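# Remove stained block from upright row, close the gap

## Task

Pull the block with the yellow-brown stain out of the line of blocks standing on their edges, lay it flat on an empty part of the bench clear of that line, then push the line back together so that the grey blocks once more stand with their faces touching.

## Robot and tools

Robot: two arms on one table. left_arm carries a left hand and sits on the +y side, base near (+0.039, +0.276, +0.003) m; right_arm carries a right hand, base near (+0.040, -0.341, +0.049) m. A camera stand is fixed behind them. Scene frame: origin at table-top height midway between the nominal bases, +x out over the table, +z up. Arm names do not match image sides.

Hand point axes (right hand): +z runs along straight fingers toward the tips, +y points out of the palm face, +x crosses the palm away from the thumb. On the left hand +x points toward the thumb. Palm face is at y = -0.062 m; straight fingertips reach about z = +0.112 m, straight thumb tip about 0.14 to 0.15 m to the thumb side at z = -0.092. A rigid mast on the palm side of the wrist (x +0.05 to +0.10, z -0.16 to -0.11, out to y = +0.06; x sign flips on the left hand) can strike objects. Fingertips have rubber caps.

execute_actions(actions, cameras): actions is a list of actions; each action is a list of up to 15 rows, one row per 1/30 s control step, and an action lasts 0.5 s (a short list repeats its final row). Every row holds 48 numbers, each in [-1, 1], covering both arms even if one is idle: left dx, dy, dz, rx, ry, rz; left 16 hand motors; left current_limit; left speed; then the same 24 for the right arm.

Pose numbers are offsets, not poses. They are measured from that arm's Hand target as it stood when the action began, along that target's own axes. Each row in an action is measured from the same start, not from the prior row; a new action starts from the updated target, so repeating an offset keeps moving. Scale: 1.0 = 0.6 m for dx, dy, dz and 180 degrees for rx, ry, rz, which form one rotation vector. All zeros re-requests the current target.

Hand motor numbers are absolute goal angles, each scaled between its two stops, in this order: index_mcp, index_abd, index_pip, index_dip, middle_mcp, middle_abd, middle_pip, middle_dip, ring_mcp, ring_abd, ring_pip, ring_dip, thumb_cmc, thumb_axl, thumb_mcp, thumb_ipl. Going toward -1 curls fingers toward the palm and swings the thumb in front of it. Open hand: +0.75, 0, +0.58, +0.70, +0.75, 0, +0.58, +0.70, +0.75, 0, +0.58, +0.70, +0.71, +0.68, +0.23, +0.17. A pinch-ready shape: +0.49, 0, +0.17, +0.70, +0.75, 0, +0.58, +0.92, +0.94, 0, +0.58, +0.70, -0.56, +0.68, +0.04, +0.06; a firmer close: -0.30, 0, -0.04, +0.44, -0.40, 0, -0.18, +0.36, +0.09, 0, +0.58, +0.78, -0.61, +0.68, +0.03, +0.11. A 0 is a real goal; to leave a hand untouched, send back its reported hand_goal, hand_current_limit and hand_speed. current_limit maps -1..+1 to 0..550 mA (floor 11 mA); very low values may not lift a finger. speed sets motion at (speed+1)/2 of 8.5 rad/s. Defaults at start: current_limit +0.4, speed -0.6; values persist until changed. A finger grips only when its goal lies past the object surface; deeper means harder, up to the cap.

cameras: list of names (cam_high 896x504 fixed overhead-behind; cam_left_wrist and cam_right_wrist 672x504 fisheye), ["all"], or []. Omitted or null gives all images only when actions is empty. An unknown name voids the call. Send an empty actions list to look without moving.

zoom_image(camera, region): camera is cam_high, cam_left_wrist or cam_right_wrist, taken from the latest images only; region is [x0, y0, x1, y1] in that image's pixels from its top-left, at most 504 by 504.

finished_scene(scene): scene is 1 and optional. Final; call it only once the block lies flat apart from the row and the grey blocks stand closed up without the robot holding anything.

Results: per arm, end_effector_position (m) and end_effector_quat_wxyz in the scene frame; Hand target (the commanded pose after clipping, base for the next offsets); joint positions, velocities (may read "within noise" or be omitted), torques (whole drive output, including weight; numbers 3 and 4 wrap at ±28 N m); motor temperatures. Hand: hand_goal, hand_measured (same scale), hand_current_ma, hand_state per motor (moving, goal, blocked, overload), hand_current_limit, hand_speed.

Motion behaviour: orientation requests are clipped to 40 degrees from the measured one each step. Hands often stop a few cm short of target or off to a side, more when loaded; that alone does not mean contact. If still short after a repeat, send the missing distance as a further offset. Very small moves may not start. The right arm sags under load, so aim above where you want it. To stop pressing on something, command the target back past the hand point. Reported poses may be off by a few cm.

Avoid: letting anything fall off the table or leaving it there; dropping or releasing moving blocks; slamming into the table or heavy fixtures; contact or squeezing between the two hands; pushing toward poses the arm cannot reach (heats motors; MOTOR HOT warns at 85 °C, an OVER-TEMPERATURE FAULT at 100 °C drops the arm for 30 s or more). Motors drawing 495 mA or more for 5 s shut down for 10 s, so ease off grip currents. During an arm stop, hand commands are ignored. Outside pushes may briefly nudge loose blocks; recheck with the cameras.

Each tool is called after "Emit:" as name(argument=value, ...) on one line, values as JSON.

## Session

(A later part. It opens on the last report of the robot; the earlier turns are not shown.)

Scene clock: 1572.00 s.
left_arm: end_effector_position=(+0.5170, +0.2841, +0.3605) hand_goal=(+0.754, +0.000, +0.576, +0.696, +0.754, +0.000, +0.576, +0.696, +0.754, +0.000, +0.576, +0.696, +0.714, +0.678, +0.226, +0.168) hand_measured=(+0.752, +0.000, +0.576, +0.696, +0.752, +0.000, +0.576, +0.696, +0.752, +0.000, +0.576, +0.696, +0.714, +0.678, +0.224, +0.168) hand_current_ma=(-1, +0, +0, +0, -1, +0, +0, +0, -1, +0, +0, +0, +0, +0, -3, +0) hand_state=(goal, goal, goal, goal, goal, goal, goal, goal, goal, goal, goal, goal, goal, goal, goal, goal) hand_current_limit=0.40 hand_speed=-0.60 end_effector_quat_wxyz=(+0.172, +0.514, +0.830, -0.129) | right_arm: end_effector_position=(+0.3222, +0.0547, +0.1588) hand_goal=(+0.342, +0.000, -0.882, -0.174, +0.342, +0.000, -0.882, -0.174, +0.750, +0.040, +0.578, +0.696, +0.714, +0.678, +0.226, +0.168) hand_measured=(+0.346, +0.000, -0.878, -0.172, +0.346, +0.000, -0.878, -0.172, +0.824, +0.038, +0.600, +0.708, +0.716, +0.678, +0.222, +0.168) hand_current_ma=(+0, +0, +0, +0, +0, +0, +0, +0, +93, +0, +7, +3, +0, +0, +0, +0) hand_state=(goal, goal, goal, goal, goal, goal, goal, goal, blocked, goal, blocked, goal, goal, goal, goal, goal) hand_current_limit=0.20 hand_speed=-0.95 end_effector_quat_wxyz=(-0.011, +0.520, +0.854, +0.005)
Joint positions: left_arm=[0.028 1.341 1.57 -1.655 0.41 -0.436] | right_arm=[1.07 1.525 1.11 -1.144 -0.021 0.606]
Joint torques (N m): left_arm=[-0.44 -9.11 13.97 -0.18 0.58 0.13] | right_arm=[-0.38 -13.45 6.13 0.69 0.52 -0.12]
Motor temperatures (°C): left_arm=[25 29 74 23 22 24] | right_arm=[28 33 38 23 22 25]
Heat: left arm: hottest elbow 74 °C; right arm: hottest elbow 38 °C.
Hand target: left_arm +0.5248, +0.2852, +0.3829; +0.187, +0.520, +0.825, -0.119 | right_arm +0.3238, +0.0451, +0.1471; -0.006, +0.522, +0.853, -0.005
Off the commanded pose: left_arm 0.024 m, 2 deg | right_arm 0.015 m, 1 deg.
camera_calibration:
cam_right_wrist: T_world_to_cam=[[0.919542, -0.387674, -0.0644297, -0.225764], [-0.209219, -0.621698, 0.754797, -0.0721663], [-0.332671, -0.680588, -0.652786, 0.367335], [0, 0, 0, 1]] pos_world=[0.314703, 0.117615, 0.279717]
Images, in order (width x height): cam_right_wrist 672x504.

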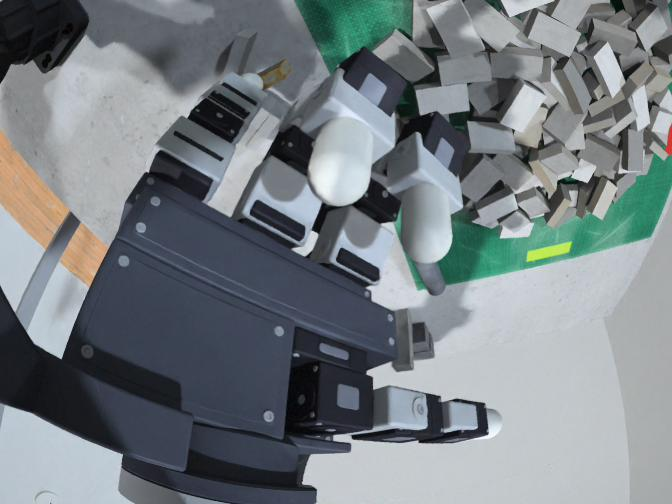

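Emit:
execute_actions(actions=[[[0,0,0,0,0,0,0.754,0,0.576,0.696,0.754,0,0.576,0.696,0.754,0,0.576,0.696,0.714,0.678,0.226,0.168,0.4,-0.6,0,0,-0.004,0,0,0,0.342,0,-0.883,-0.174,0.342,0,-0.883,-0.174,0.75,0.04,0.577,0.696,0.714,0.678,0.226,0.168,0.2,-0.95],[0,0,0,0,0,0,0.754,0,0.576,0.696,0.754,0,0.576,0.696,0.754,0,0.576,0.696,0.714,0.678,0.226,0.168,0.4,-0.6,0,0,-0.008,0,0,0,0.342,0,-0.883,-0.174,0.342,0,-0.883,-0.174,0.75,0.04,0.577,0.696,0.714,0.678,0.226,0.168,0.2,-0.95],[0,0,0,0,0,0,0.754,0,0.576,0.696,0.754,0,0.576,0.696,0.754,0,0.576,0.696,0.714,0.678,0.226,0.168,0.4,-0.6,0,0,-0.0133,0,0,0,0.342,0,-0.883,-0.174,0.342,0,-0.883,-0.174,0.75,0.04,0.577,0.696,0.714,0.678,0.226,0.168,0.2,-0.95]]], cameras=["cam_right_wrist"])

Emit:
zoom_image(camera="cam_right_wrist", region=[150, 0, 310, 110])

Scene clock: 1578.37 s.
left_arm: end_effector_position=(+0.5170, +0.2841, +0.3605) hand_goal=(+0.754, +0.000, +0.576, +0.696, +0.754, +0.000, +0.576, +0.696, +0.754, +0.000, +0.576, +0.696, +0.714, +0.678, +0.226, +0.168) hand_measured=(+0.752, +0.000, +0.576, +0.696, +0.752, +0.000, +0.576, +0.696, +0.752, +0.000, +0.576, +0.696, +0.714, +0.678, +0.224, +0.168) hand_current_ma=(-1, +0, +0, +0, -1, +0, +0, +0, -1, +0, +0, +0, +0, +0, -3, +0) hand_state=(goal, goal, goal, goal, goal, goal, goal, goal, goal, goal, goal, goal, goal, goal, goal, goal) hand_current_limit=0.40 hand_speed=-0.60 end_effector_quat_wxyz=(+0.172, +0.514, +0.830, -0.129) | right_arm: end_effector_position=(+0.3213, +0.0531, +0.1590) hand_goal=(+0.342, +0.000, -0.882, -0.174, +0.342, +0.000, -0.882, -0.174, +0.750, +0.040, +0.578, +0.696, +0.714, +0.678, +0.226, +0.168) hand_measured=(+0.346, +0.000, -0.878, -0.172, +0.346, +0.000, -0.878, -0.172, +0.814, +0.036, +0.600, +0.708, +0.716, +0.678, +0.222, +0.168) hand_current_ma=(+0, +0, +0, +0, +0, +0, +0, +0, +71, +0, +7, +3, +0, +0, +0, +0) hand_state=(goal, goal, goal, goal, goal, goal, goal, goal, blocked, goal, blocked, goal, goal, goal, goal, goal) hand_current_limit=0.20 hand_speed=-0.95 end_effector_quat_wxyz=(-0.011, +0.520, +0.854, +0.002)
Joint positions: left_arm=[0.028 1.341 1.57 -1.655 0.41 -0.436] | right_arm=[1.07 1.523 1.11 -1.153 -0.021 0.606]
Joint torques (N m): left_arm=[-0.21 -9.64 14.05 -0.18 0.58 0.14] | right_arm=[-0.32 -14.15 7.16 0.14 0.51 -0.14]
Motor temperatures (°C): left_arm=[25 29 74 23 22 24] | right_arm=[28 33 38 23 22 25]
Heat: left arm: hottest elbow 74 °C; right arm: hottest elbow 38 °C.
Hand target: left_arm +0.5248, +0.2852, +0.3829; +0.187, +0.520, +0.825, -0.119 | right_arm +0.3239, +0.0451, +0.1551; -0.006, +0.522, +0.853, -0.005
Off the commanded pose: left_arm 0.024 m, 2 deg | right_arm 0.009 m, 1 deg.
camera_calibration:
cam_right_wrist: T_world_to_cam=[[0.919624, -0.387385, -0.0649941, -0.225508], [-0.206479, -0.617506, 0.758981, -0.0753562], [-0.334152, -0.684558, -0.647861, 0.365935], [0, 0, 0, 1]] pos_world=[0.314101, 0.116613, 0.279612]
Images, in order (width x height): cam_right_wrist 672x504.

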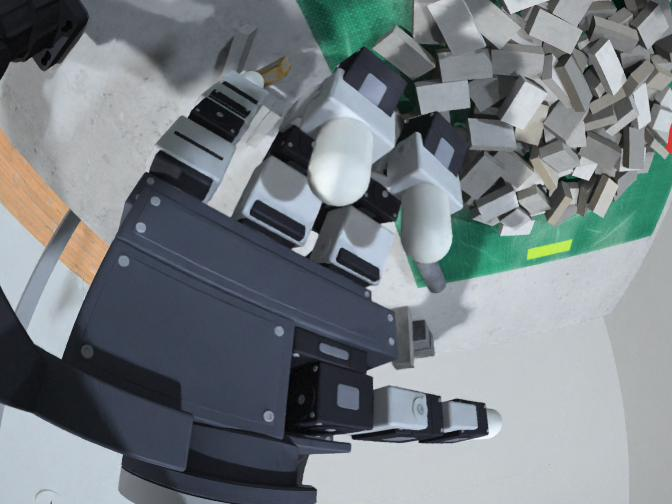

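Scaled by 3.150 from the camera's 672x504 image, which has a finer 960x720 frame.

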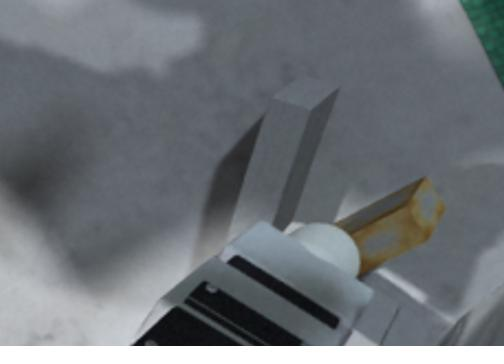

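Emit:
execute_actions(actions=[[[0,0,0,0,0,0,0.754,0,0.576,0.696,0.754,0,0.576,0.696,0.754,0,0.576,0.696,0.714,0.678,0.226,0.168,0.4,-0.6,0,0,-0.003,0,0,0,0.342,0,-0.883,-0.174,0.342,0,-0.883,-0.174,0.74,0.04,0.577,0.696,0.714,0.678,0.226,0.168,0.2,-0.95],[0,0,0,0,0,0,0.754,0,0.576,0.696,0.754,0,0.576,0.696,0.754,0,0.576,0.696,0.714,0.678,0.226,0.168,0.4,-0.6,0,0,-0.007,0,0,0,0.342,0,-0.883,-0.174,0.342,0,-0.883,-0.174,0.73,0.04,0.577,0.696,0.714,0.678,0.226,0.168,0.2,-0.95]]], cameras=["cam_right_wrist"])

Emit:
zoom_image(camera="cam_right_wrist", region=[150, 0, 310, 110])

Scene clock: 1583.80 s.
left_arm: end_effector_position=(+0.5170, +0.2841, +0.3605) hand_goal=(+0.754, +0.000, +0.576, +0.696, +0.754, +0.000, +0.576, +0.696, +0.754, +0.000, +0.576, +0.696, +0.714, +0.678, +0.226, +0.168) hand_measured=(+0.752, +0.000, +0.576, +0.696, +0.752, +0.000, +0.576, +0.696, +0.752, +0.000, +0.576, +0.696, +0.714, +0.678, +0.224, +0.168) hand_current_ma=(-1, +0, +0, +0, -1, +0, +0, +0, -1, +0, +0, +0, +0, +0, -3, +0) hand_state=(goal, goal, goal, goal, goal, goal, goal, goal, goal, goal, goal, goal, goal, goal, goal, goal) hand_current_limit=0.40 hand_speed=-0.60 end_effector_quat_wxyz=(+0.172, +0.514, +0.830, -0.129) | right_arm: end_effector_position=(+0.3198, +0.0512, +0.1590) hand_goal=(+0.342, +0.000, -0.882, -0.174, +0.342, +0.000, -0.882, -0.174, +0.730, +0.040, +0.578, +0.696, +0.714, +0.678, +0.226, +0.168) hand_measured=(+0.346, +0.000, -0.878, -0.172, +0.346, +0.000, -0.878, -0.172, +0.796, +0.024, +0.600, +0.708, +0.716, +0.678, +0.222, +0.168) hand_current_ma=(+0, +0, +0, +0, +0, +0, +0, +0, +73, -3, +7, +3, +0, +0, +0, +0) hand_state=(goal, goal, goal, goal, goal, goal, goal, goal, blocked, goal, blocked, goal, goal, goal, goal, goal) hand_current_limit=0.20 hand_speed=-0.95 end_effector_quat_wxyz=(-0.011, +0.520, +0.854, -0.002)
Joint positions: left_arm=[0.028 1.341 1.57 -1.655 0.41 -0.436] | right_arm=[1.07 1.522 1.11 -1.162 -0.023 0.605]
Joint torques (N m): left_arm=[-0.62 -9.47 14.02 -0.27 0.57 0.11] | right_arm=[-0.5 -14.39 7.73 0.06 0.58 -0.13]
Motor temperatures (°C): left_arm=[25 29 75 23 22 24] | right_arm=[28 34 38 23 22 25]
Heat: left arm: hottest elbow 75 °C; right arm: hottest elbow 38 °C.
Hand target: left_arm +0.5248, +0.2852, +0.3829; +0.187, +0.520, +0.825, -0.119 | right_arm +0.3240, +0.0451, +0.1594; -0.006, +0.522, +0.853, -0.005
Off the commanded pose: left_arm 0.024 m, 2 deg | right_arm 0.007 m, 1 deg.
camera_calibration:
cam_right_wrist: T_world_to_cam=[[0.919732, -0.386744, -0.0672415, -0.224696], [-0.201769, -0.612692, 0.764132, -0.0794422], [-0.336722, -0.68923, -0.641545, 0.364295], [0, 0, 0, 1]] pos_world=[0.313298, 0.11551, 0.279307]
Images, in order (width x height): cam_right_wrist 672x504.

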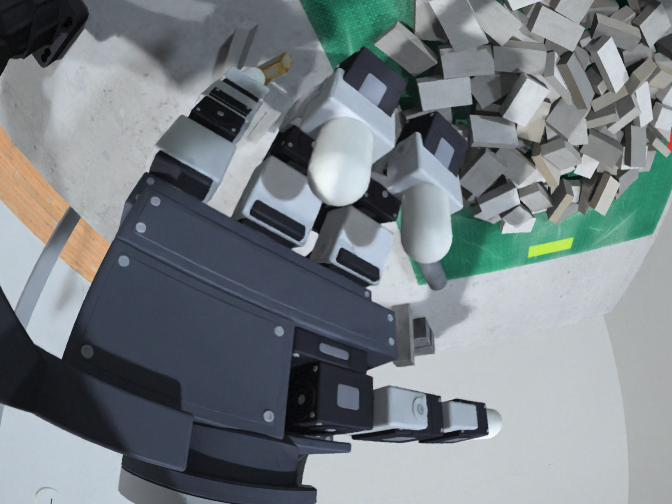

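Scaled by 3.150 from the camera's 672x504 image, which has a finer 960x720 frame.

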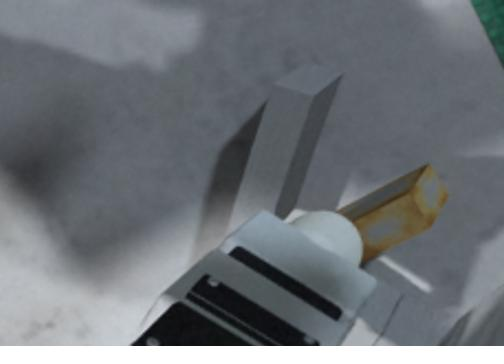

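Emit:
execute_actions(actions=[[[0,0,0,0,0,0,0.754,0,0.576,0.696,0.754,0,0.576,0.696,0.754,0,0.576,0.696,0.714,0.678,0.226,0.168,0.4,-0.6,0,0,-0.003,0,0,0,0.342,0,-0.883,-0.174,0.342,0,-0.883,-0.174,0.73,0.04,0.577,0.696,0.714,0.678,0.226,0.168,0.2,-0.95],[0,0,0,0,0,0,0.754,0,0.576,0.696,0.754,0,0.576,0.696,0.754,0,0.576,0.696,0.714,0.678,0.226,0.168,0.4,-0.6,0,0,-0.006,0,0,0,0.342,0,-0.883,-0.174,0.342,0,-0.883,-0.174,0.73,0.04,0.577,0.696,0.714,0.678,0.226,0.168,0.2,-0.95],[0,0,0,0,0,0,0.754,0,0.576,0.696,0.754,0,0.576,0.696,0.754,0,0.576,0.696,0.714,0.678,0.226,0.168,0.4,-0.6,0,0,-0.009,0,0,0,0.342,0,-0.883,-0.174,0.342,0,-0.883,-0.174,0.73,0.04,0.577,0.696,0.714,0.678,0.226,0.168,0.2,-0.95]]], cameras=["cam_right_wrist"])

Emit:
zoom_image(camera="cam_right_wrist", region=[150, 0, 310, 110])

Scene clock: 1593.60 s.
left_arm: end_effector_position=(+0.5170, +0.2841, +0.3605) hand_goal=(+0.754, +0.000, +0.576, +0.696, +0.754, +0.000, +0.576, +0.696, +0.754, +0.000, +0.576, +0.696, +0.714, +0.678, +0.226, +0.168) hand_measured=(+0.752, +0.000, +0.576, +0.696, +0.752, +0.000, +0.576, +0.696, +0.752, +0.000, +0.576, +0.696, +0.714, +0.678, +0.224, +0.168) hand_current_ma=(-1, +0, +0, +0, -1, +0, +0, +0, -1, +0, +0, +0, +0, +0, -3, +0) hand_state=(goal, goal, goal, goal, goal, goal, goal, goal, goal, goal, goal, goal, goal, goal, goal, goal) hand_current_limit=0.40 hand_speed=-0.60 end_effector_quat_wxyz=(+0.172, +0.514, +0.830, -0.129) | right_arm: end_effector_position=(+0.3184, +0.0485, +0.1592) hand_goal=(+0.342, +0.000, -0.882, -0.174, +0.342, +0.000, -0.882, -0.174, +0.730, +0.040, +0.578, +0.696, +0.714, +0.678, +0.226, +0.168) hand_measured=(+0.346, +0.000, -0.878, -0.172, +0.346, +0.000, -0.878, -0.172, +0.766, +0.022, +0.600, +0.708, +0.716, +0.678, +0.222, +0.168) hand_current_ma=(+0, +0, +0, +0, +0, +0, +0, +0, +22, -4, +7, +3, +0, +0, +0, +0) hand_state=(goal, goal, goal, goal, goal, goal, goal, goal, blocked, goal, blocked, goal, goal, goal, goal, goal) hand_current_limit=0.20 hand_speed=-0.95 end_effector_quat_wxyz=(-0.011, +0.520, +0.854, -0.007)
Joint positions: left_arm=[0.028 1.341 1.57 -1.655 0.41 -0.436] | right_arm=[1.07 1.52 1.11 -1.175 -0.023 0.605]
Joint torques (N m): left_arm=[-0.15 -9.17 14.08 -0.21 0.62 0.13] | right_arm=[-0.62 -14.68 8.46 -0.05 0.59 -0.14]
Motor temperatures (°C): left_arm=[25 29 75 23 22 24] | right_arm=[28 34 38 23 22 25]
Heat: left arm: hottest elbow 75 °C; right arm: hottest elbow 38 °C.
Hand target: left_arm +0.5248, +0.2852, +0.3829; +0.187, +0.520, +0.825, -0.119 | right_arm +0.3241, +0.0451, +0.1648; -0.006, +0.522, +0.853, -0.005
Off the commanded pose: left_arm 0.024 m, 2 deg | right_arm 0.009 m, 1 deg.
camera_calibration:
cam_right_wrist: T_world_to_cam=[[0.919376, -0.387351, -0.0686102, -0.223952], [-0.197732, -0.605818, 0.77064, -0.0841558], [-0.340073, -0.694942, -0.633566, 0.362097], [0, 0, 0, 1]] pos_world=[0.312395, 0.113905, 0.278901]
Images, in order (width x height): cam_right_wrist 672x504.

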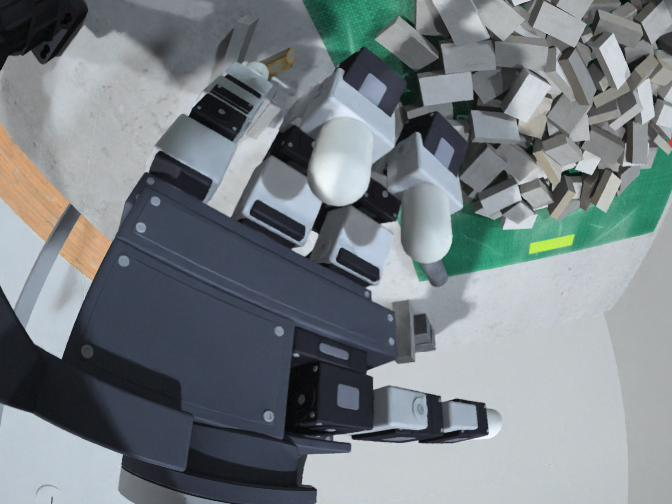

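Scaled by 3.150 from the camera's 672x504 image, which has a finer 960x720 frame.

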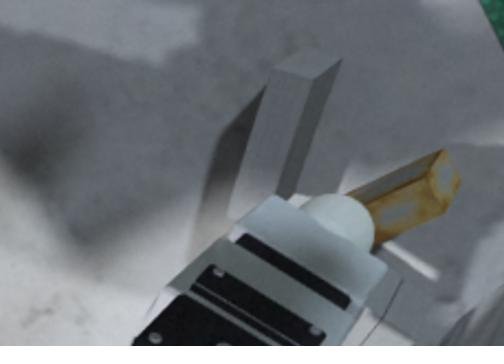

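Emit:
execute_actions(actions=[[[0,0,0,0,0,0,0.754,0,0.576,0.696,0.754,0,0.576,0.696,0.754,0,0.576,0.696,0.714,0.678,0.226,0.168,0.4,-0.6,0,0.003,0,0,0,0,0.342,0,-0.883,-0.174,0.342,0,-0.883,-0.174,0.70,0.04,0.577,0.696,0.714,0.678,0.226,0.168,0.2,-0.95],[0,0,0,0,0,0,0.754,0,0.576,0.696,0.754,0,0.576,0.696,0.754,0,0.576,0.696,0.714,0.678,0.226,0.168,0.4,-0.6,0,0.0067,0,0,0,0,0.342,0,-0.883,-0.174,0.342,0,-0.883,-0.174,0.67,0.04,0.577,0.696,0.714,0.678,0.226,0.168,0.2,-0.95],[0,0,0,0,0,0,0.754,0,0.576,0.696,0.754,0,0.576,0.696,0.754,0,0.576,0.696,0.714,0.678,0.226,0.168,0.4,-0.6,0,0.01,0,0,0,0,0.342,0,-0.883,-0.174,0.342,0,-0.883,-0.174,0.65,0.04,0.577,0.696,0.714,0.678,0.226,0.168,0.2,-0.95],[0,0,0,0,0,0,0.754,0,0.576,0.696,0.754,0,0.576,0.696,0.754,0,0.576,0.696,0.714,0.678,0.226,0.168,0.4,-0.6,0,0.0133,0,0,0,0,0.342,0,-0.883,-0.174,0.342,0,-0.883,-0.174,0.64,0.04,0.577,0.696,0.714,0.678,0.226,0.168,0.2,-0.95]]], cameras=["cam_right_wrist"])

Emit:
zoom_image(camera="cam_right_wrist", region=[150, 0, 310, 110])

Scene clock: 1624.93 s.
left_arm: end_effector_position=(+0.5170, +0.2841, +0.3605) hand_goal=(+0.754, +0.000, +0.576, +0.696, +0.754, +0.000, +0.576, +0.696, +0.754, +0.000, +0.576, +0.696, +0.714, +0.678, +0.226, +0.168) hand_measured=(+0.752, +0.000, +0.576, +0.696, +0.752, +0.000, +0.576, +0.696, +0.752, +0.000, +0.576, +0.696, +0.714, +0.678, +0.224, +0.168) hand_current_ma=(-1, +0, +0, +0, -1, +0, +0, +0, -1, +0, +0, +0, +0, +0, -3, +0) hand_state=(goal, goal, goal, goal, goal, goal, goal, goal, goal, goal, goal, goal, goal, goal, goal, goal) hand_current_limit=0.40 hand_speed=-0.60 end_effector_quat_wxyz=(+0.172, +0.514, +0.830, -0.129) | right_arm: end_effector_position=(+0.3171, +0.0479, +0.1587) hand_goal=(+0.342, +0.000, -0.882, -0.174, +0.342, +0.000, -0.882, -0.174, +0.640, +0.040, +0.578, +0.696, +0.714, +0.678, +0.226, +0.168) hand_measured=(+0.346, +0.000, -0.878, -0.172, +0.346, +0.000, -0.878, -0.172, +0.726, +0.022, +0.602, +0.712, +0.716, +0.678, +0.222, +0.168) hand_current_ma=(+0, +0, +0, +0, +0, +0, +0, +0, +126, -4, +10, +4, +0, +0, +0, +0) hand_state=(goal, goal, goal, goal, goal, goal, goal, goal, blocked, goal, blocked, goal, goal, goal, goal, goal) hand_current_limit=0.20 hand_speed=-0.95 end_effector_quat_wxyz=(-0.011, +0.514, +0.858, -0.011)
Joint positions: left_arm=[0.028 1.341 1.57 -1.655 0.41 -0.436] | right_arm=[1.07 1.52 1.11 -1.183 -0.024 0.591]
Joint torques (N m): left_arm=[0.03 -9.29 14.05 -0.24 0.62 0.11] | right_arm=[-1.44 -13.16 9.89 0.16 0.63 -0.11]
Motor temperatures (°C): left_arm=[25 29 75 23 22 24] | right_arm=[27 34 38 23 22 24]
Heat: left arm: hottest elbow 75 °C; right arm: hottest elbow 38 °C.
Hand target: left_arm +0.5248, +0.2852, +0.3829; +0.187, +0.520, +0.825, -0.119 | right_arm +0.3312, +0.0487, +0.1647; -0.006, +0.522, +0.853, -0.005
Off the commanded pose: left_arm 0.024 m, 2 deg | right_arm 0.015 m, 1 deg.
camera_calibration:
cam_right_wrist: T_world_to_cam=[[0.924171, -0.375513, -0.0699871, -0.224952], [-0.186317, -0.603098, 0.775602, -0.0889537], [-0.333457, -0.703749, -0.62733, 0.358259], [0, 0, 0, 1]] pos_world=[0.310785, 0.114004, 0.277996]
Images, in order (width x height): cam_right_wrist 672x504.

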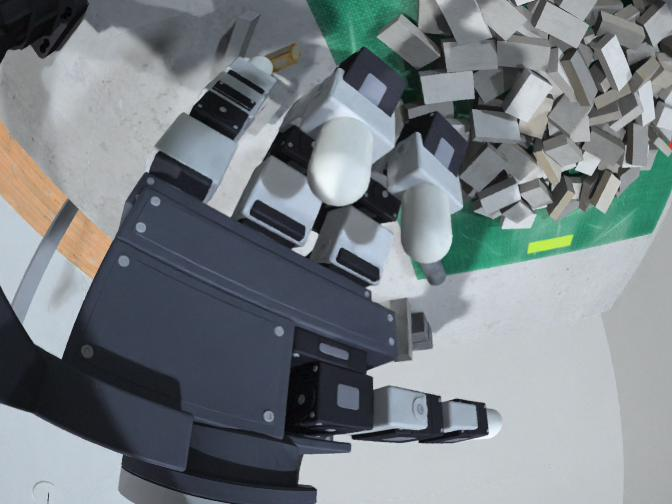

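Scaled by 3.150 from the camera's 672x504 image, which has a finer 960x720 frame.

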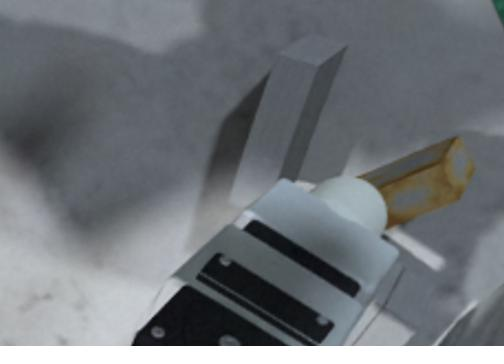

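Emit:
execute_actions(actions=[[[0,0,0,0,0,0,0.754,0,0.576,0.696,0.754,0,0.576,0.696,0.754,0,0.576,0.696,0.714,0.678,0.226,0.168,0.4,-0.6,0,0,-0.003,0,0,0,0.342,0,-0.883,-0.174,0.342,0,-0.883,-0.174,0.64,0.04,0.577,0.696,0.714,0.678,0.226,0.168,0.2,-0.95],[0,0,0,0,0,0,0.754,0,0.576,0.696,0.754,0,0.576,0.696,0.754,0,0.576,0.696,0.714,0.678,0.226,0.168,0.4,-0.6,0,0,-0.006,0,0,0,0.342,0,-0.883,-0.174,0.342,0,-0.883,-0.174,0.64,0.04,0.577,0.696,0.714,0.678,0.226,0.168,0.2,-0.95],[0,0,0,0,0,0,0.754,0,0.576,0.696,0.754,0,0.576,0.696,0.754,0,0.576,0.696,0.714,0.678,0.226,0.168,0.4,-0.6,0,0,-0.01,0,0,0,0.342,0,-0.883,-0.174,0.342,0,-0.883,-0.174,0.64,0.04,0.577,0.696,0.714,0.678,0.226,0.168,0.2,-0.95]]], cameras=["cam_right_wrist"])

Emit:
zoom_image(camera="cam_right_wrist", region=[150, 0, 310, 110])

Scene clock: 1639.40 s.
left_arm: end_effector_position=(+0.5170, +0.2841, +0.3605) hand_goal=(+0.754, +0.000, +0.576, +0.696, +0.754, +0.000, +0.576, +0.696, +0.754, +0.000, +0.576, +0.696, +0.714, +0.678, +0.226, +0.168) hand_measured=(+0.752, +0.000, +0.576, +0.696, +0.752, +0.000, +0.576, +0.696, +0.752, +0.000, +0.576, +0.696, +0.714, +0.678, +0.224, +0.168) hand_current_ma=(-1, +0, +0, +0, -1, +0, +0, +0, -1, +0, +0, +0, +0, +0, -3, +0) hand_state=(goal, goal, goal, goal, goal, goal, goal, goal, goal, goal, goal, goal, goal, goal, goal, goal) hand_current_limit=0.40 hand_speed=-0.60 end_effector_quat_wxyz=(+0.172, +0.514, +0.830, -0.129) | right_arm: end_effector_position=(+0.3153, +0.0458, +0.1580) hand_goal=(+0.342, +0.000, -0.882, -0.174, +0.342, +0.000, -0.882, -0.174, +0.640, +0.040, +0.578, +0.696, +0.714, +0.678, +0.226, +0.168) hand_measured=(+0.346, +0.000, -0.878, -0.172, +0.346, +0.000, -0.878, -0.172, +0.708, +0.014, +0.602, +0.712, +0.716, +0.678, +0.222, +0.168) hand_current_ma=(+0, +0, +0, +0, +0, +0, +0, +0, +77, -8, +10, +4, +0, +0, +0, +0) hand_state=(goal, goal, goal, goal, goal, goal, goal, goal, blocked, blocked, blocked, goal, goal, goal, goal, goal) hand_current_limit=0.20 hand_speed=-0.95 end_effector_quat_wxyz=(-0.012, +0.514, +0.858, -0.017)
Joint positions: left_arm=[0.028 1.341 1.57 -1.655 0.41 -0.436] | right_arm=[1.07 1.52 1.11 -1.194 -0.027 0.591]
Joint torques (N m): left_arm=[-0.32 -9.52 13.98 -0.17 0.59 0.14] | right_arm=[-1.38 -13.57 10.74 -0.06 0.77 -0.09]
Motor temperatures (°C): left_arm=[25 29 75 23 22 24] | right_arm=[27 34 39 23 22 24]
Heat: left arm: hottest elbow 75 °C; right arm: hottest elbow 39 °C.
Hand target: left_arm +0.5248, +0.2852, +0.3829; +0.187, +0.520, +0.825, -0.119 | right_arm +0.3313, +0.0487, +0.1706; -0.006, +0.522, +0.853, -0.005
Off the commanded pose: left_arm 0.024 m, 2 deg | right_arm 0.021 m, 2 deg.
camera_calibration:
cam_right_wrist: T_world_to_cam=[[0.923723, -0.375838, -0.074035, -0.223412], [-0.180212, -0.596923, 0.781797, -0.0931382], [-0.338022, -0.708822, -0.619122, 0.356173], [0, 0, 0, 1]] pos_world=[0.309981, 0.1129, 0.27679]
Images, in order (width x height): cam_right_wrist 672x504.

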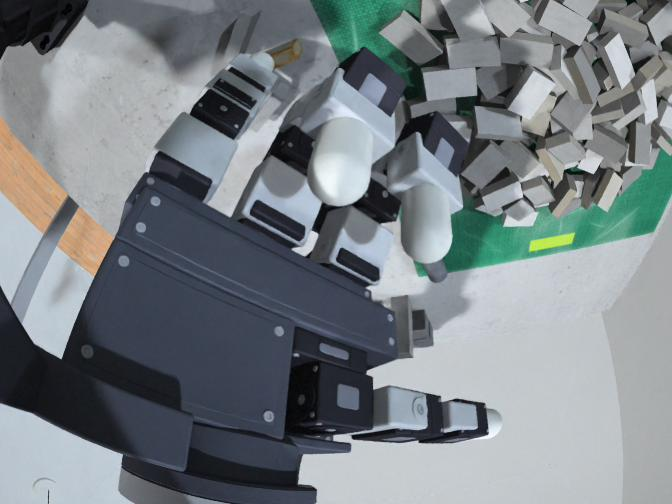

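Scaled by 3.150 from the camera's 672x504 image, which has a finer 960x720 frame.

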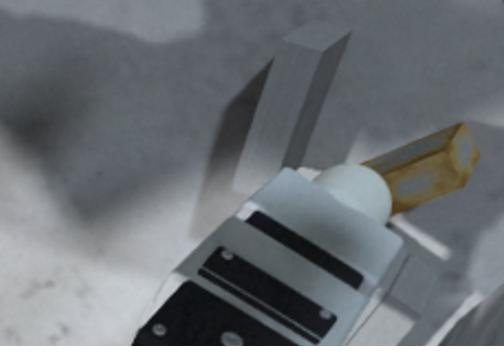

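Emit:
execute_actions(actions=[[[0,0,0,0,0,0,0.754,0,0.576,0.696,0.754,0,0.576,0.696,0.754,0,0.576,0.696,0.714,0.678,0.226,0.168,0.4,-0.6,0,0,0,0,0,0,0.342,0,-0.883,-0.174,0.342,0,-0.883,-0.174,0.72,0.02,0.58,0.70,0.714,0.678,0.226,0.168,0.2,-0.8],[0,0,0,0,0,0,0.754,0,0.576,0.696,0.754,0,0.576,0.696,0.754,0,0.576,0.696,0.714,0.678,0.226,0.168,0.4,-0.6,0,0,0,0,0,0,0.342,0,-0.883,-0.174,0.342,0,-0.883,-0.174,0.735,0.02,0.555,0.70,0.714,0.678,0.226,0.168,0.2,-0.8],[0,0,0,0,0,0,0.754,0,0.576,0.696,0.754,0,0.576,0.696,0.754,0,0.576,0.696,0.714,0.678,0.226,0.168,0.4,-0.6,0,0,0,0,0,0,0.342,0,-0.883,-0.174,0.342,0,-0.883,-0.174,0.75,0.02,0.53,0.70,0.714,0.678,0.226,0.168,0.2,-0.8],[0,0,0,0,0,0,0.754,0,0.576,0.696,0.754,0,0.576,0.696,0.754,0,0.576,0.696,0.714,0.678,0.226,0.168,0.4,-0.6,0,0,0,0,0,0,0.342,0,-0.883,-0.174,0.342,0,-0.883,-0.174,0.765,0.02,0.505,0.70,0.714,0.678,0.226,0.168,0.2,-0.8],[0,0,0,0,0,0,0.754,0,0.576,0.696,0.754,0,0.576,0.696,0.754,0,0.576,0.696,0.714,0.678,0.226,0.168,0.4,-0.6,0,0,0,0,0,0,0.342,0,-0.883,-0.174,0.342,0,-0.883,-0.174,0.78,0.02,0.475,0.70,0.714,0.678,0.226,0.168,0.2,-0.8],[0,0,0,0,0,0,0.754,0,0.576,0.696,0.754,0,0.576,0.696,0.754,0,0.576,0.696,0.714,0.678,0.226,0.168,0.4,-0.6,0,0,0,0,0,0,0.342,0,-0.883,-0.174,0.342,0,-0.883,-0.174,0.795,0.02,0.45,0.70,0.714,0.678,0.226,0.168,0.2,-0.8],[0,0,0,0,0,0,0.754,0,0.576,0.696,0.754,0,0.576,0.696,0.754,0,0.576,0.696,0.714,0.678,0.226,0.168,0.4,-0.6,0,0,0,0,0,0,0.342,0,-0.883,-0.174,0.342,0,-0.883,-0.174,0.81,0.02,0.42,0.70,0.714,0.678,0.226,0.168,0.2,-0.8],[0,0,0,0,0,0,0.754,0,0.576,0.696,0.754,0,0.576,0.696,0.754,0,0.576,0.696,0.714,0.678,0.226,0.168,0.4,-0.6,0,0,0,0,0,0,0.342,0,-0.883,-0.174,0.342,0,-0.883,-0.174,0.825,0.02,0.395,0.70,0.714,0.678,0.226,0.168,0.2,-0.8],[0,0,0,0,0,0,0.754,0,0.576,0.696,0.754,0,0.576,0.696,0.754,0,0.576,0.696,0.714,0.678,0.226,0.168,0.4,-0.6,0,0,0,0,0,0,0.342,0,-0.883,-0.174,0.342,0,-0.883,-0.174,0.84,0.02,0.37,0.70,0.714,0.678,0.226,0.168,0.2,-0.8],[0,0,0,0,0,0,0.754,0,0.576,0.696,0.754,0,0.576,0.696,0.754,0,0.576,0.696,0.714,0.678,0.226,0.168,0.4,-0.6,0,0,0,0,0,0,0.342,0,-0.883,-0.174,0.342,0,-0.883,-0.174,0.864,0.02,0.325,0.70,0.714,0.678,0.226,0.168,0.2,-0.8]]], cameras=["cam_right_wrist"])

Emit:
zoom_image(camera="cam_right_wrist", region=[150, 0, 310, 110])

Scene clock: 1661.47 s.
left_arm: end_effector_position=(+0.5170, +0.2841, +0.3605) hand_goal=(+0.754, +0.000, +0.576, +0.696, +0.754, +0.000, +0.576, +0.696, +0.754, +0.000, +0.576, +0.696, +0.714, +0.678, +0.226, +0.168) hand_measured=(+0.752, +0.000, +0.576, +0.696, +0.752, +0.000, +0.576, +0.696, +0.752, +0.000, +0.576, +0.696, +0.714, +0.678, +0.224, +0.168) hand_current_ma=(-1, +0, +0, +0, -1, +0, +0, +0, -1, +0, +0, +0, +0, +0, -3, +0) hand_state=(goal, goal, goal, goal, goal, goal, goal, goal, goal, goal, goal, goal, goal, goal, goal, goal) hand_current_limit=0.40 hand_speed=-0.60 end_effector_quat_wxyz=(+0.172, +0.514, +0.830, -0.129) | right_arm: end_effector_position=(+0.3207, +0.0419, +0.1589) hand_goal=(+0.342, +0.000, -0.882, -0.174, +0.342, +0.000, -0.882, -0.174, +0.864, +0.020, +0.326, +0.700, +0.714, +0.678, +0.226, +0.168) hand_measured=(+0.346, +0.000, -0.878, -0.172, +0.346, +0.000, -0.878, -0.172, +0.862, +0.016, +0.328, +0.704, +0.716, +0.678, +0.222, +0.168) hand_current_ma=(+0, +0, +0, +0, +0, +0, +0, +0, +0, +0, +0, +0, +0, +0, +0, +0) hand_state=(goal, goal, goal, goal, goal, goal, goal, goal, goal, goal, goal, goal, goal, goal, goal, goal) hand_current_limit=0.20 hand_speed=-0.80 end_effector_quat_wxyz=(-0.007, +0.518, +0.855, -0.017)
Joint positions: left_arm=[0.028 1.341 1.57 -1.655 0.41 -0.436] | right_arm=[1.06 1.519 1.11 -1.195 -0.015 0.591]
Joint torques (N m): left_arm=[-0.5 -9.41 14.02 -0.17 0.6 0.13] | right_arm=[-0.56 -13.51 10.66 0.01 0.23 -0.09]
Motor temperatures (°C): left_arm=[25 29 75 23 22 24] | right_arm=[27 34 41 23 23 24]
Heat: left arm: hottest elbow 75 °C; right arm: hottest elbow 41 °C.
Hand target: left_arm +0.5248, +0.2852, +0.3829; +0.187, +0.520, +0.825, -0.119 | right_arm +0.3312, +0.0488, +0.1707; -0.006, +0.522, +0.853, -0.005
Off the commanded pose: left_arm 0.024 m, 2 deg | right_arm 0.017 m, 1 deg.
camera_calibration:
cam_right_wrist: T_world_to_cam=[[0.92093, -0.384691, -0.062456, -0.230259], [-0.193434, -0.590302, 0.783662, -0.0915369], [-0.338336, -0.709617, -0.618039, 0.355697], [0, 0, 0, 1]] pos_world=[0.314691, 0.109795, 0.277188]
Images, in order (width x height): cam_right_wrist 672x504.

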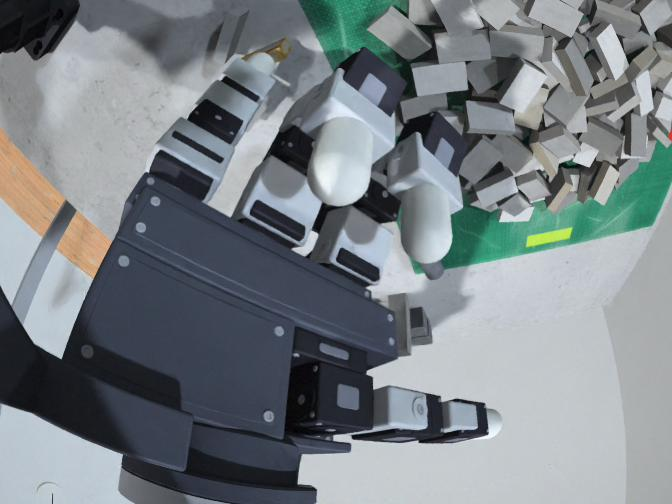

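Scaled by 3.150 from the camera's 672x504 image, which has a finer 960x720 frame.

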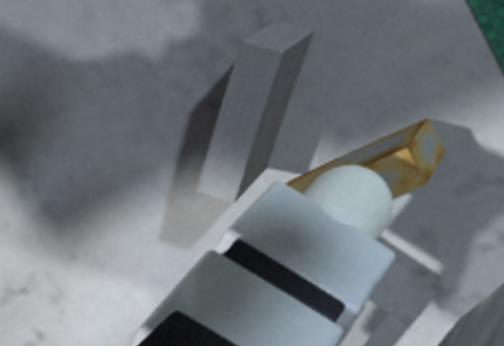

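Emit:
execute_actions(actions=[[[0,0,0,0,0,0,0.754,0,0.576,0.696,0.754,0,0.576,0.696,0.754,0,0.576,0.696,0.714,0.678,0.226,0.168,0.4,-0.6,0,0,0,0,0,0,0.342,0,-0.883,-0.174,0.342,0,-0.883,-0.174,0.9,0.02,0.25,0.70,0.714,0.678,0.226,0.168,0.2,-0.8],[0,0,0,0,0,0,0.754,0,0.576,0.696,0.754,0,0.576,0.696,0.754,0,0.576,0.696,0.714,0.678,0.226,0.168,0.4,-0.6,0,0,0,0,0,0,0.342,0,-0.883,-0.174,0.342,0,-0.883,-0.174,0.93,0.02,0.10,0.70,0.714,0.678,0.226,0.168,0.2,-0.8],[0,0,0,0,0,0,0.754,0,0.576,0.696,0.754,0,0.576,0.696,0.754,0,0.576,0.696,0.714,0.678,0.226,0.168,0.4,-0.6,0,-0.003,0.004,0,0,0,0.342,0,-0.883,-0.174,0.342,0,-0.883,-0.174,0.96,0.02,0,0.70,0.714,0.678,0.226,0.168,0.2,-0.8],[0,0,0,0,0,0,0.754,0,0.576,0.696,0.754,0,0.576,0.696,0.754,0,0.576,0.696,0.714,0.678,0.226,0.168,0.4,-0.6,0,-0.007,0.009,0,0,0,0.342,0,-0.883,-0.174,0.342,0,-0.883,-0.174,0.967,0.02,-0.05,0.70,0.714,0.678,0.226,0.168,0.2,-0.8],[0,0,0,0,0,0,0.754,0,0.576,0.696,0.754,0,0.576,0.696,0.754,0,0.576,0.696,0.714,0.678,0.226,0.168,0.4,-0.6,0,-0.011,0.0145,0,0,0,0.342,0,-0.883,-0.174,0.342,0,-0.883,-0.174,0.967,0.02,-0.05,0.70,0.714,0.678,0.226,0.168,0.2,-0.8],[0,0,0,0,0,0,0.754,0,0.576,0.696,0.754,0,0.576,0.696,0.754,0,0.576,0.696,0.714,0.678,0.226,0.168,0.4,-0.6,0,-0.0153,0.02,0,0,0,0.342,0,-0.883,-0.174,0.342,0,-0.883,-0.174,0.967,0.02,-0.05,0.70,0.714,0.678,0.226,0.168,0.2,-0.8],[0,0,0,0,0,0,0.754,0,0.576,0.696,0.754,0,0.576,0.696,0.754,0,0.576,0.696,0.714,0.678,0.226,0.168,0.4,-0.6,0,-0.0195,0.0255,0,0,0,0.342,0,-0.883,-0.174,0.342,0,-0.883,-0.174,0.967,0.02,-0.05,0.70,0.714,0.678,0.226,0.168,0.2,-0.8],[0,0,0,0,0,0,0.754,0,0.576,0.696,0.754,0,0.576,0.696,0.754,0,0.576,0.696,0.714,0.678,0.226,0.168,0.4,-0.6,0,-0.0237,0.031,0,0,0,0.342,0,-0.883,-0.174,0.342,0,-0.883,-0.174,0.967,0.02,-0.05,0.70,0.714,0.678,0.226,0.168,0.2,-0.8],[0,0,0,0,0,0,0.754,0,0.576,0.696,0.754,0,0.576,0.696,0.754,0,0.576,0.696,0.714,0.678,0.226,0.168,0.4,-0.6,0,-0.0278,0.0362,0,0,0,0.342,0,-0.883,-0.174,0.342,0,-0.883,-0.174,0.967,0.02,-0.05,0.70,0.714,0.678,0.226,0.168,0.2,-0.8]]], cameras=["cam_right_wrist"])

Emit:
zoom_image(camera="cam_right_wrist", region=[150, 0, 310, 110])

Scene clock: 1687.43 s.
left_arm: end_effector_position=(+0.5170, +0.2841, +0.3605) hand_goal=(+0.754, +0.000, +0.576, +0.696, +0.754, +0.000, +0.576, +0.696, +0.754, +0.000, +0.576, +0.696, +0.714, +0.678, +0.226, +0.168) hand_measured=(+0.752, +0.000, +0.576, +0.696, +0.752, +0.000, +0.576, +0.696, +0.752, +0.000, +0.576, +0.696, +0.714, +0.678, +0.224, +0.168) hand_current_ma=(-1, +0, +0, +0, -1, +0, +0, +0, -1, +0, +0, +0, +0, +0, -3, +0) hand_state=(goal, goal, goal, goal, goal, goal, goal, goal, goal, goal, goal, goal, goal, goal, goal, goal) hand_current_limit=0.40 hand_speed=-0.60 end_effector_quat_wxyz=(+0.172, +0.514, +0.830, -0.129) | right_arm: end_effector_position=(+0.3204, +0.0417, +0.1502) hand_goal=(+0.342, +0.000, -0.882, -0.174, +0.342, +0.000, -0.882, -0.174, +0.968, +0.020, -0.050, +0.700, +0.714, +0.678, +0.226, +0.168) hand_measured=(+0.346, +0.000, -0.878, -0.172, +0.346, +0.000, -0.878, -0.172, +0.968, +0.016, -0.046, +0.702, +0.716, +0.678, +0.222, +0.168) hand_current_ma=(+0, +0, +0, +0, +0, +0, +0, +0, +0, +0, +0, +0, +0, +0, +0, +0) hand_state=(goal, goal, goal, goal, goal, goal, goal, goal, goal, goal, goal, goal, goal, goal, goal, goal) hand_current_limit=0.20 hand_speed=-0.80 end_effector_quat_wxyz=(-0.008, +0.522, +0.853, -0.008)
Joint positions: left_arm=[0.028 1.341 1.57 -1.655 0.41 -0.436] | right_arm=[1.061 1.519 1.083 -1.149 -0.016 0.601]
Joint torques (N m): left_arm=[-0.62 -9.11 14.01 -0.21 0.61 0.13] | right_arm=[1.49 -14.39 6.84 0.77 0.25 0.01]
Motor temperatures (°C): left_arm=[25 29 76 23 22 24] | right_arm=[27 34 42 23 22 24]
Heat: left arm: hottest elbow 76 °C; right arm: hottest elbow 42 °C.
Hand target: left_arm +0.5248, +0.2852, +0.3829; +0.187, +0.520, +0.825, -0.119 | right_arm +0.3160, +0.0412, +0.1492; -0.006, +0.522, +0.853, -0.005
Off the commanded pose: left_arm 0.024 m, 2 deg | right_arm 0.005 m, 0 deg.
camera_calibration:
cam_right_wrist: T_world_to_cam=[[0.91802, -0.391732, -0.061518, -0.229523], [-0.204963, -0.601575, 0.772073, -0.0790612], [-0.339454, -0.69617, -0.632549, 0.352033], [0, 0, 0, 1]] pos_world=[0.314001, 0.107602, 0.269599]
Images, in order (width x height): cam_right_wrist 672x504.

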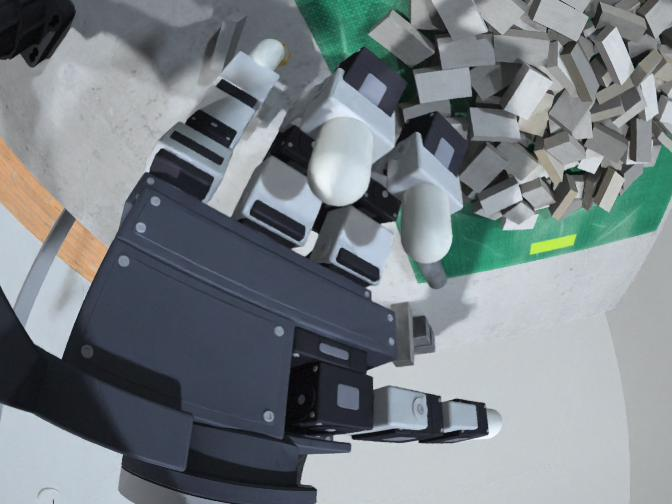

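Scaled by 3.150 from the camera's 672x504 image, which has a finer 960x720 frame.

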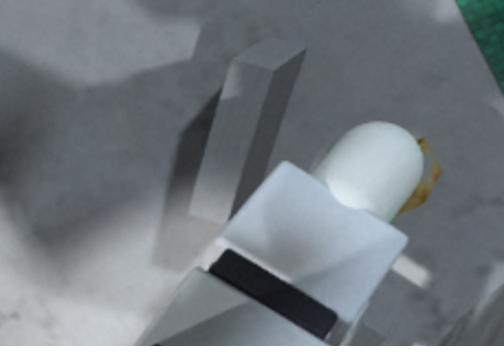

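Emit:
execute_actions(actions=[[[0,0,0,0,0,0,0.754,0,0.576,0.696,0.754,0,0.576,0.696,0.754,0,0.576,0.696,0.714,0.678,0.226,0.168,0.4,-0.6,0,0,0,0,0,0,0.342,0,-0.883,-0.174,0.342,0,-0.883,-0.174,0.968,0.02,-0.05,0.50,0.714,0.678,0.226,0.168,0.2,-0.8],[0,0,0,0,0,0,0.754,0,0.576,0.696,0.754,0,0.576,0.696,0.754,0,0.576,0.696,0.714,0.678,0.226,0.168,0.4,-0.6,0,0,0,0,0,0,0.342,0,-0.883,-0.174,0.342,0,-0.883,-0.174,0.986,0.035,-0.05,0.20,0.714,0.678,0.226,0.168,0.2,-0.8],[0,0,0,0,0,0,0.754,0,0.576,0.696,0.754,0,0.576,0.696,0.754,0,0.576,0.696,0.714,0.678,0.226,0.168,0.4,-0.6,0,0,0,0,0,0,0.342,0,-0.883,-0.174,0.342,0,-0.883,-0.174,0.986,0.035,0.05,0.151,0.714,0.678,0.226,0.168,0.2,-0.8],[0,0,0,0,0,0,0.754,0,0.576,0.696,0.754,0,0.576,0.696,0.754,0,0.576,0.696,0.714,0.678,0.226,0.168,0.4,-0.6,0,0,0,0,0,0,0.342,0,-0.883,-0.174,0.342,0,-0.883,-0.174,0.986,0.035,0.20,0.151,0.714,0.678,0.226,0.168,0.2,-0.8],[0,0,0,0,0,0,0.754,0,0.576,0.696,0.754,0,0.576,0.696,0.754,0,0.576,0.696,0.714,0.678,0.226,0.168,0.4,-0.6,0,0,0,0,0,0,0.342,0,-0.883,-0.174,0.342,0,-0.883,-0.174,0.986,0.035,0.30,0.151,0.714,0.678,0.226,0.168,0.2,-0.8]],[[0,0,0,0,0,0,0.754,0,0.576,0.696,0.754,0,0.576,0.696,0.754,0,0.576,0.696,0.714,0.678,0.226,0.168,0.4,-0.6,0,0,0,0,0,0,0.342,0,-0.883,-0.174,0.342,0,-0.883,-0.174,0.986,0.035,0.30,0.151,0.714,0.678,0.226,0.168,0.2,-0.8]]], cameras=["cam_right_wrist"])

Emit:
zoom_image(camera="cam_right_wrist", region=[150, 0, 310, 110])

Scene clock: 1711.20 s.
left_arm: end_effector_position=(+0.5170, +0.2841, +0.3605) hand_goal=(+0.754, +0.000, +0.576, +0.696, +0.754, +0.000, +0.576, +0.696, +0.754, +0.000, +0.576, +0.696, +0.714, +0.678, +0.226, +0.168) hand_measured=(+0.752, +0.000, +0.576, +0.696, +0.752, +0.000, +0.576, +0.696, +0.752, +0.000, +0.576, +0.696, +0.714, +0.678, +0.224, +0.168) hand_current_ma=(-1, +0, +0, +0, -1, +0, +0, +0, -1, +0, +0, +0, +0, +0, -3, +0) hand_state=(goal, goal, goal, goal, goal, goal, goal, goal, goal, goal, goal, goal, goal, goal, goal, goal) hand_current_limit=0.40 hand_speed=-0.60 end_effector_quat_wxyz=(+0.172, +0.514, +0.830, -0.129) | right_arm: end_effector_position=(+0.3216, +0.0420, +0.1507) hand_goal=(+0.342, +0.000, -0.882, -0.174, +0.342, +0.000, -0.882, -0.174, +0.986, +0.036, +0.300, +0.152, +0.714, +0.678, +0.226, +0.168) hand_measured=(+0.346, +0.000, -0.878, -0.172, +0.346, +0.000, -0.878, -0.172, +0.976, +0.036, +0.298, +0.156, +0.716, +0.678, +0.222, +0.168) hand_current_ma=(+0, +0, +0, +0, +0, +0, +0, +0, -2, +0, +0, +0, +0, +0, +0, +0) hand_state=(goal, goal, goal, goal, goal, goal, goal, goal, goal, goal, goal, goal, goal, goal, goal, goal) hand_current_limit=0.20 hand_speed=-0.80 end_effector_quat_wxyz=(-0.006, +0.523, +0.852, -0.004)
Joint positions: left_arm=[0.028 1.341 1.57 -1.655 0.41 -0.436] | right_arm=[1.061 1.518 1.081 -1.142 -0.012 0.605]
Joint torques (N m): left_arm=[-0.21 -9.35 14.04 -0.25 0.59 0.14] | right_arm=[1.38 -14.21 7.01 0.42 0.11 -0.01]
Motor temperatures (°C): left_arm=[25 29 76 23 22 24] | right_arm=[27 35 40 23 22 24]
Heat: left arm: hottest elbow 76 °C; right arm: hottest elbow 40 °C.
Hand target: left_arm +0.5248, +0.2852, +0.3829; +0.187, +0.520, +0.825, -0.119 | right_arm +0.3160, +0.0412, +0.1492; -0.006, +0.522, +0.853, -0.005
Off the commanded pose: left_arm 0.024 m, 2 deg | right_arm 0.006 m, 0 deg.
camera_calibration:
cam_right_wrist: T_world_to_cam=[[0.916917, -0.394967, -0.0571344, -0.230656], [-0.212164, -0.603701, 0.76846, -0.0760481], [-0.338008, -0.692493, -0.637342, 0.353094], [0, 0, 0, 1]] pos_world=[0.314706, 0.107503, 0.270303]
Images, in order (width x height): cam_right_wrist 672x504.

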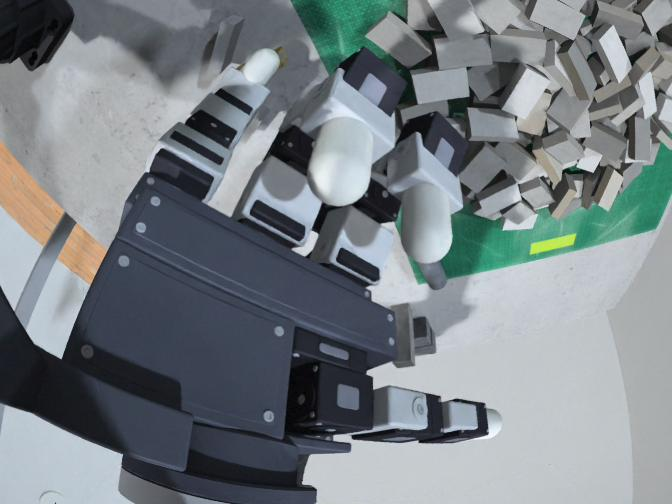

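Scaled by 3.150 from the camera's 672x504 image, which has a finer 960x720 frame.

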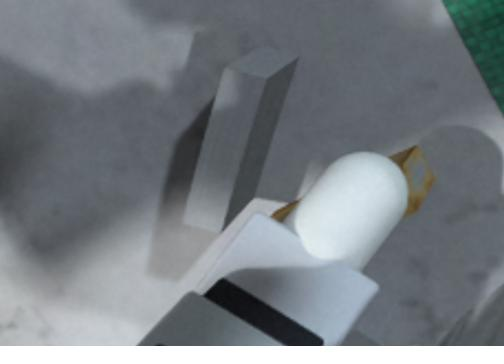

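Emit:
execute_actions(actions=[[[0,0,0,0,0,0,0.754,0,0.576,0.696,0.754,0,0.576,0.696,0.754,0,0.576,0.696,0.714,0.678,0.226,0.168,0.4,-0.6,0,0,0,0,0,0,0.342,0,-0.883,-0.174,0.342,0,-0.883,-0.174,0.986,0.035,0.38,0.151,0.714,0.678,0.226,0.168,0.2,-0.93],[0,0,0,0,0,0,0.754,0,0.576,0.696,0.754,0,0.576,0.696,0.754,0,0.576,0.696,0.714,0.678,0.226,0.168,0.4,-0.6,0,0,0,0,0,0,0.342,0,-0.883,-0.174,0.342,0,-0.883,-0.174,0.986,0.035,0.43,0.151,0.714,0.678,0.226,0.168,0.2,-0.93]]], cameras=["cam_right_wrist"])

Emit:
zoom_image(camera="cam_right_wrist", region=[150, 0, 310, 110])

Scene clock: 1717.70 s.
left_arm: end_effector_position=(+0.5170, +0.2841, +0.3605) hand_goal=(+0.754, +0.000, +0.576, +0.696, +0.754, +0.000, +0.576, +0.696, +0.754, +0.000, +0.576, +0.696, +0.714, +0.678, +0.226, +0.168) hand_measured=(+0.752, +0.000, +0.576, +0.696, +0.752, +0.000, +0.576, +0.696, +0.752, +0.000, +0.576, +0.696, +0.714, +0.678, +0.224, +0.168) hand_current_ma=(-1, +0, +0, +0, -1, +0, +0, +0, -1, +0, +0, +0, +0, +0, -3, +0) hand_state=(goal, goal, goal, goal, goal, goal, goal, goal, goal, goal, goal, goal, goal, goal, goal, goal) hand_current_limit=0.40 hand_speed=-0.60 end_effector_quat_wxyz=(+0.172, +0.514, +0.830, -0.129) | right_arm: end_effector_position=(+0.3217, +0.0419, +0.1513) hand_goal=(+0.342, +0.000, -0.882, -0.174, +0.342, +0.000, -0.882, -0.174, +0.986, +0.036, +0.430, +0.152, +0.714, +0.678, +0.226, +0.168) hand_measured=(+0.346, +0.000, -0.878, -0.172, +0.346, +0.000, -0.878, -0.172, +0.966, +0.038, +0.394, +0.142, +0.716, +0.678, +0.222, +0.168) hand_current_ma=(+0, +0, +0, +0, +0, +0, +0, +0, -8, +0, -20, -2, +0, +0, +0, +0) hand_state=(goal, goal, goal, goal, goal, goal, goal, goal, blocked, goal, blocked, goal, goal, goal, goal, goal) hand_current_limit=0.20 hand_speed=-0.93 end_effector_quat_wxyz=(-0.006, +0.524, +0.852, -0.004)
Joint positions: left_arm=[0.028 1.341 1.57 -1.655 0.41 -0.436] | right_arm=[1.061 1.517 1.081 -1.142 -0.011 0.606]
Joint torques (N m): left_arm=[-0.38 -9.64 14.16 -0.17 0.6 0.11] | right_arm=[1.38 -14.15 7.01 0.47 0.08 -0.02]
Motor temperatures (°C): left_arm=[25 29 76 23 22 24] | right_arm=[27 36 39 23 22 24]
Heat: left arm: hottest elbow 76 °C; right arm: hottest elbow 39 °C.
Hand target: left_arm +0.5248, +0.2852, +0.3829; +0.187, +0.520, +0.825, -0.119 | right_arm +0.3160, +0.0412, +0.1492; -0.006, +0.522, +0.853, -0.005
Off the commanded pose: left_arm 0.024 m, 2 deg | right_arm 0.006 m, 0 deg.
camera_calibration:
cam_right_wrist: T_world_to_cam=[[0.916536, -0.395974, -0.0562716, -0.230799], [-0.213797, -0.603974, 0.767793, -0.0758845], [-0.338012, -0.691679, -0.638222, 0.353525], [0, 0, 0, 1]] pos_world=[0.314807, 0.107303, 0.270904]
Images, in order (width x height): cam_right_wrist 672x504.

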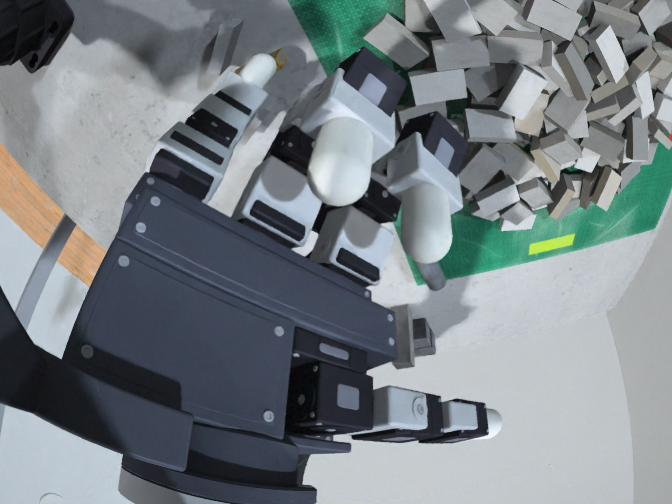

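Scaled by 3.150 from the camera's 672x504 image, which has a finer 960x720 frame.

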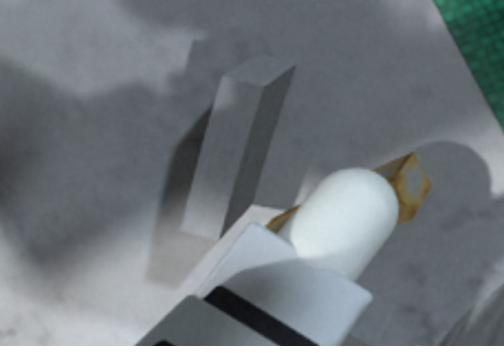

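Emit:
execute_actions(actions=[[[0,0,0,0,0,0,0.754,0,0.576,0.696,0.754,0,0.576,0.696,0.754,0,0.576,0.696,0.714,0.678,0.226,0.168,0.4,-0.6,0,0,0,0,0,0,0.342,0,-0.883,-0.174,0.342,0,-0.883,-0.174,0.94,0.035,0.435,0.151,0.714,0.678,0.226,0.168,0.2,-0.93],[0,0,0,0,0,0,0.754,0,0.576,0.696,0.754,0,0.576,0.696,0.754,0,0.576,0.696,0.714,0.678,0.226,0.168,0.4,-0.6,0,0,0,0,0,0,0.342,0,-0.883,-0.174,0.342,0,-0.883,-0.174,0.90,0.035,0.45,0.151,0.714,0.678,0.226,0.168,0.2,-0.93],[0,0,0,0,0,0,0.754,0,0.576,0.696,0.754,0,0.576,0.696,0.754,0,0.576,0.696,0.714,0.678,0.226,0.168,0.4,-0.6,0,0,0,0,0,0,0.342,0,-0.883,-0.174,0.342,0,-0.883,-0.174,0.86,0.035,0.465,0.151,0.714,0.678,0.226,0.168,0.2,-0.93]]], cameras=["cam_right_wrist"])

Emit:
zoom_image(camera="cam_right_wrist", region=[150, 0, 310, 110])

Scene clock: 1726.23 s.
left_arm: end_effector_position=(+0.5170, +0.2841, +0.3605) hand_goal=(+0.754, +0.000, +0.576, +0.696, +0.754, +0.000, +0.576, +0.696, +0.754, +0.000, +0.576, +0.696, +0.714, +0.678, +0.226, +0.168) hand_measured=(+0.752, +0.000, +0.576, +0.696, +0.752, +0.000, +0.576, +0.696, +0.752, +0.000, +0.576, +0.696, +0.714, +0.678, +0.224, +0.168) hand_current_ma=(-1, +0, +0, +0, -1, +0, +0, +0, -1, +0, +0, +0, +0, +0, -3, +0) hand_state=(goal, goal, goal, goal, goal, goal, goal, goal, goal, goal, goal, goal, goal, goal, goal, goal) hand_current_limit=0.40 hand_speed=-0.60 end_effector_quat_wxyz=(+0.172, +0.514, +0.830, -0.129) | right_arm: end_effector_position=(+0.3204, +0.0427, +0.1519) hand_goal=(+0.342, +0.000, -0.882, -0.174, +0.342, +0.000, -0.882, -0.174, +0.860, +0.036, +0.466, +0.152, +0.714, +0.678, +0.226, +0.168) hand_measured=(+0.346, +0.000, -0.878, -0.172, +0.346, +0.000, -0.878, -0.172, +0.886, +0.032, +0.468, +0.146, +0.716, +0.678, +0.222, +0.168) hand_current_ma=(+0, +0, +0, +0, +0, +0, +0, +0, +12, +0, +0, -1, +0, +0, +0, +0) hand_state=(goal, goal, goal, goal, goal, goal, goal, goal, blocked, goal, goal, goal, goal, goal, goal, goal) hand_current_limit=0.20 hand_speed=-0.93 end_effector_quat_wxyz=(-0.008, +0.523, +0.852, -0.003)
Joint positions: left_arm=[0.028 1.341 1.57 -1.655 0.41 -0.436] | right_arm=[1.063 1.515 1.081 -1.142 -0.017 0.606]
Joint torques (N m): left_arm=[-0.62 -9.7 14.01 -0.12 0.62 0.14] | right_arm=[1.26 -14.04 7.05 0.5 0.32 -0.01]
Motor temperatures (°C): left_arm=[25 29 76 23 22 24] | right_arm=[27 35 38 23 22 24]
Heat: left arm: hottest elbow 76 °C; right arm: hottest elbow 38 °C.
Hand target: left_arm +0.5248, +0.2852, +0.3829; +0.187, +0.520, +0.825, -0.119 | right_arm +0.3160, +0.0412, +0.1491; -0.006, +0.522, +0.853, -0.005
Off the commanded pose: left_arm 0.024 m, 2 deg | right_arm 0.005 m, 0 deg.
camera_calibration:
cam_right_wrist: T_world_to_cam=[[0.916732, -0.394698, -0.0617698, -0.228499], [-0.210115, -0.607854, 0.765745, -0.0768457], [-0.339785, -0.689004, -0.640171, 0.354867], [0, 0, 0, 1]] pos_world=[0.313905, 0.107606, 0.271906]
Images, in order (width x height): cam_right_wrist 672x504.

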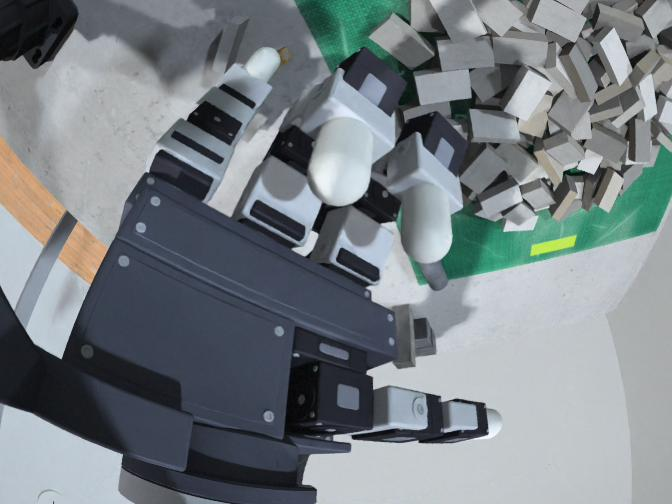

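Scaled by 3.150 from the camera's 672x504 image, which has a finer 960x720 frame.

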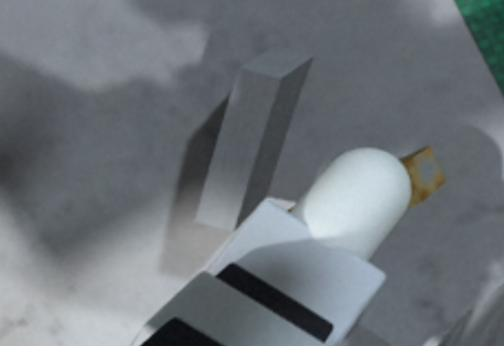

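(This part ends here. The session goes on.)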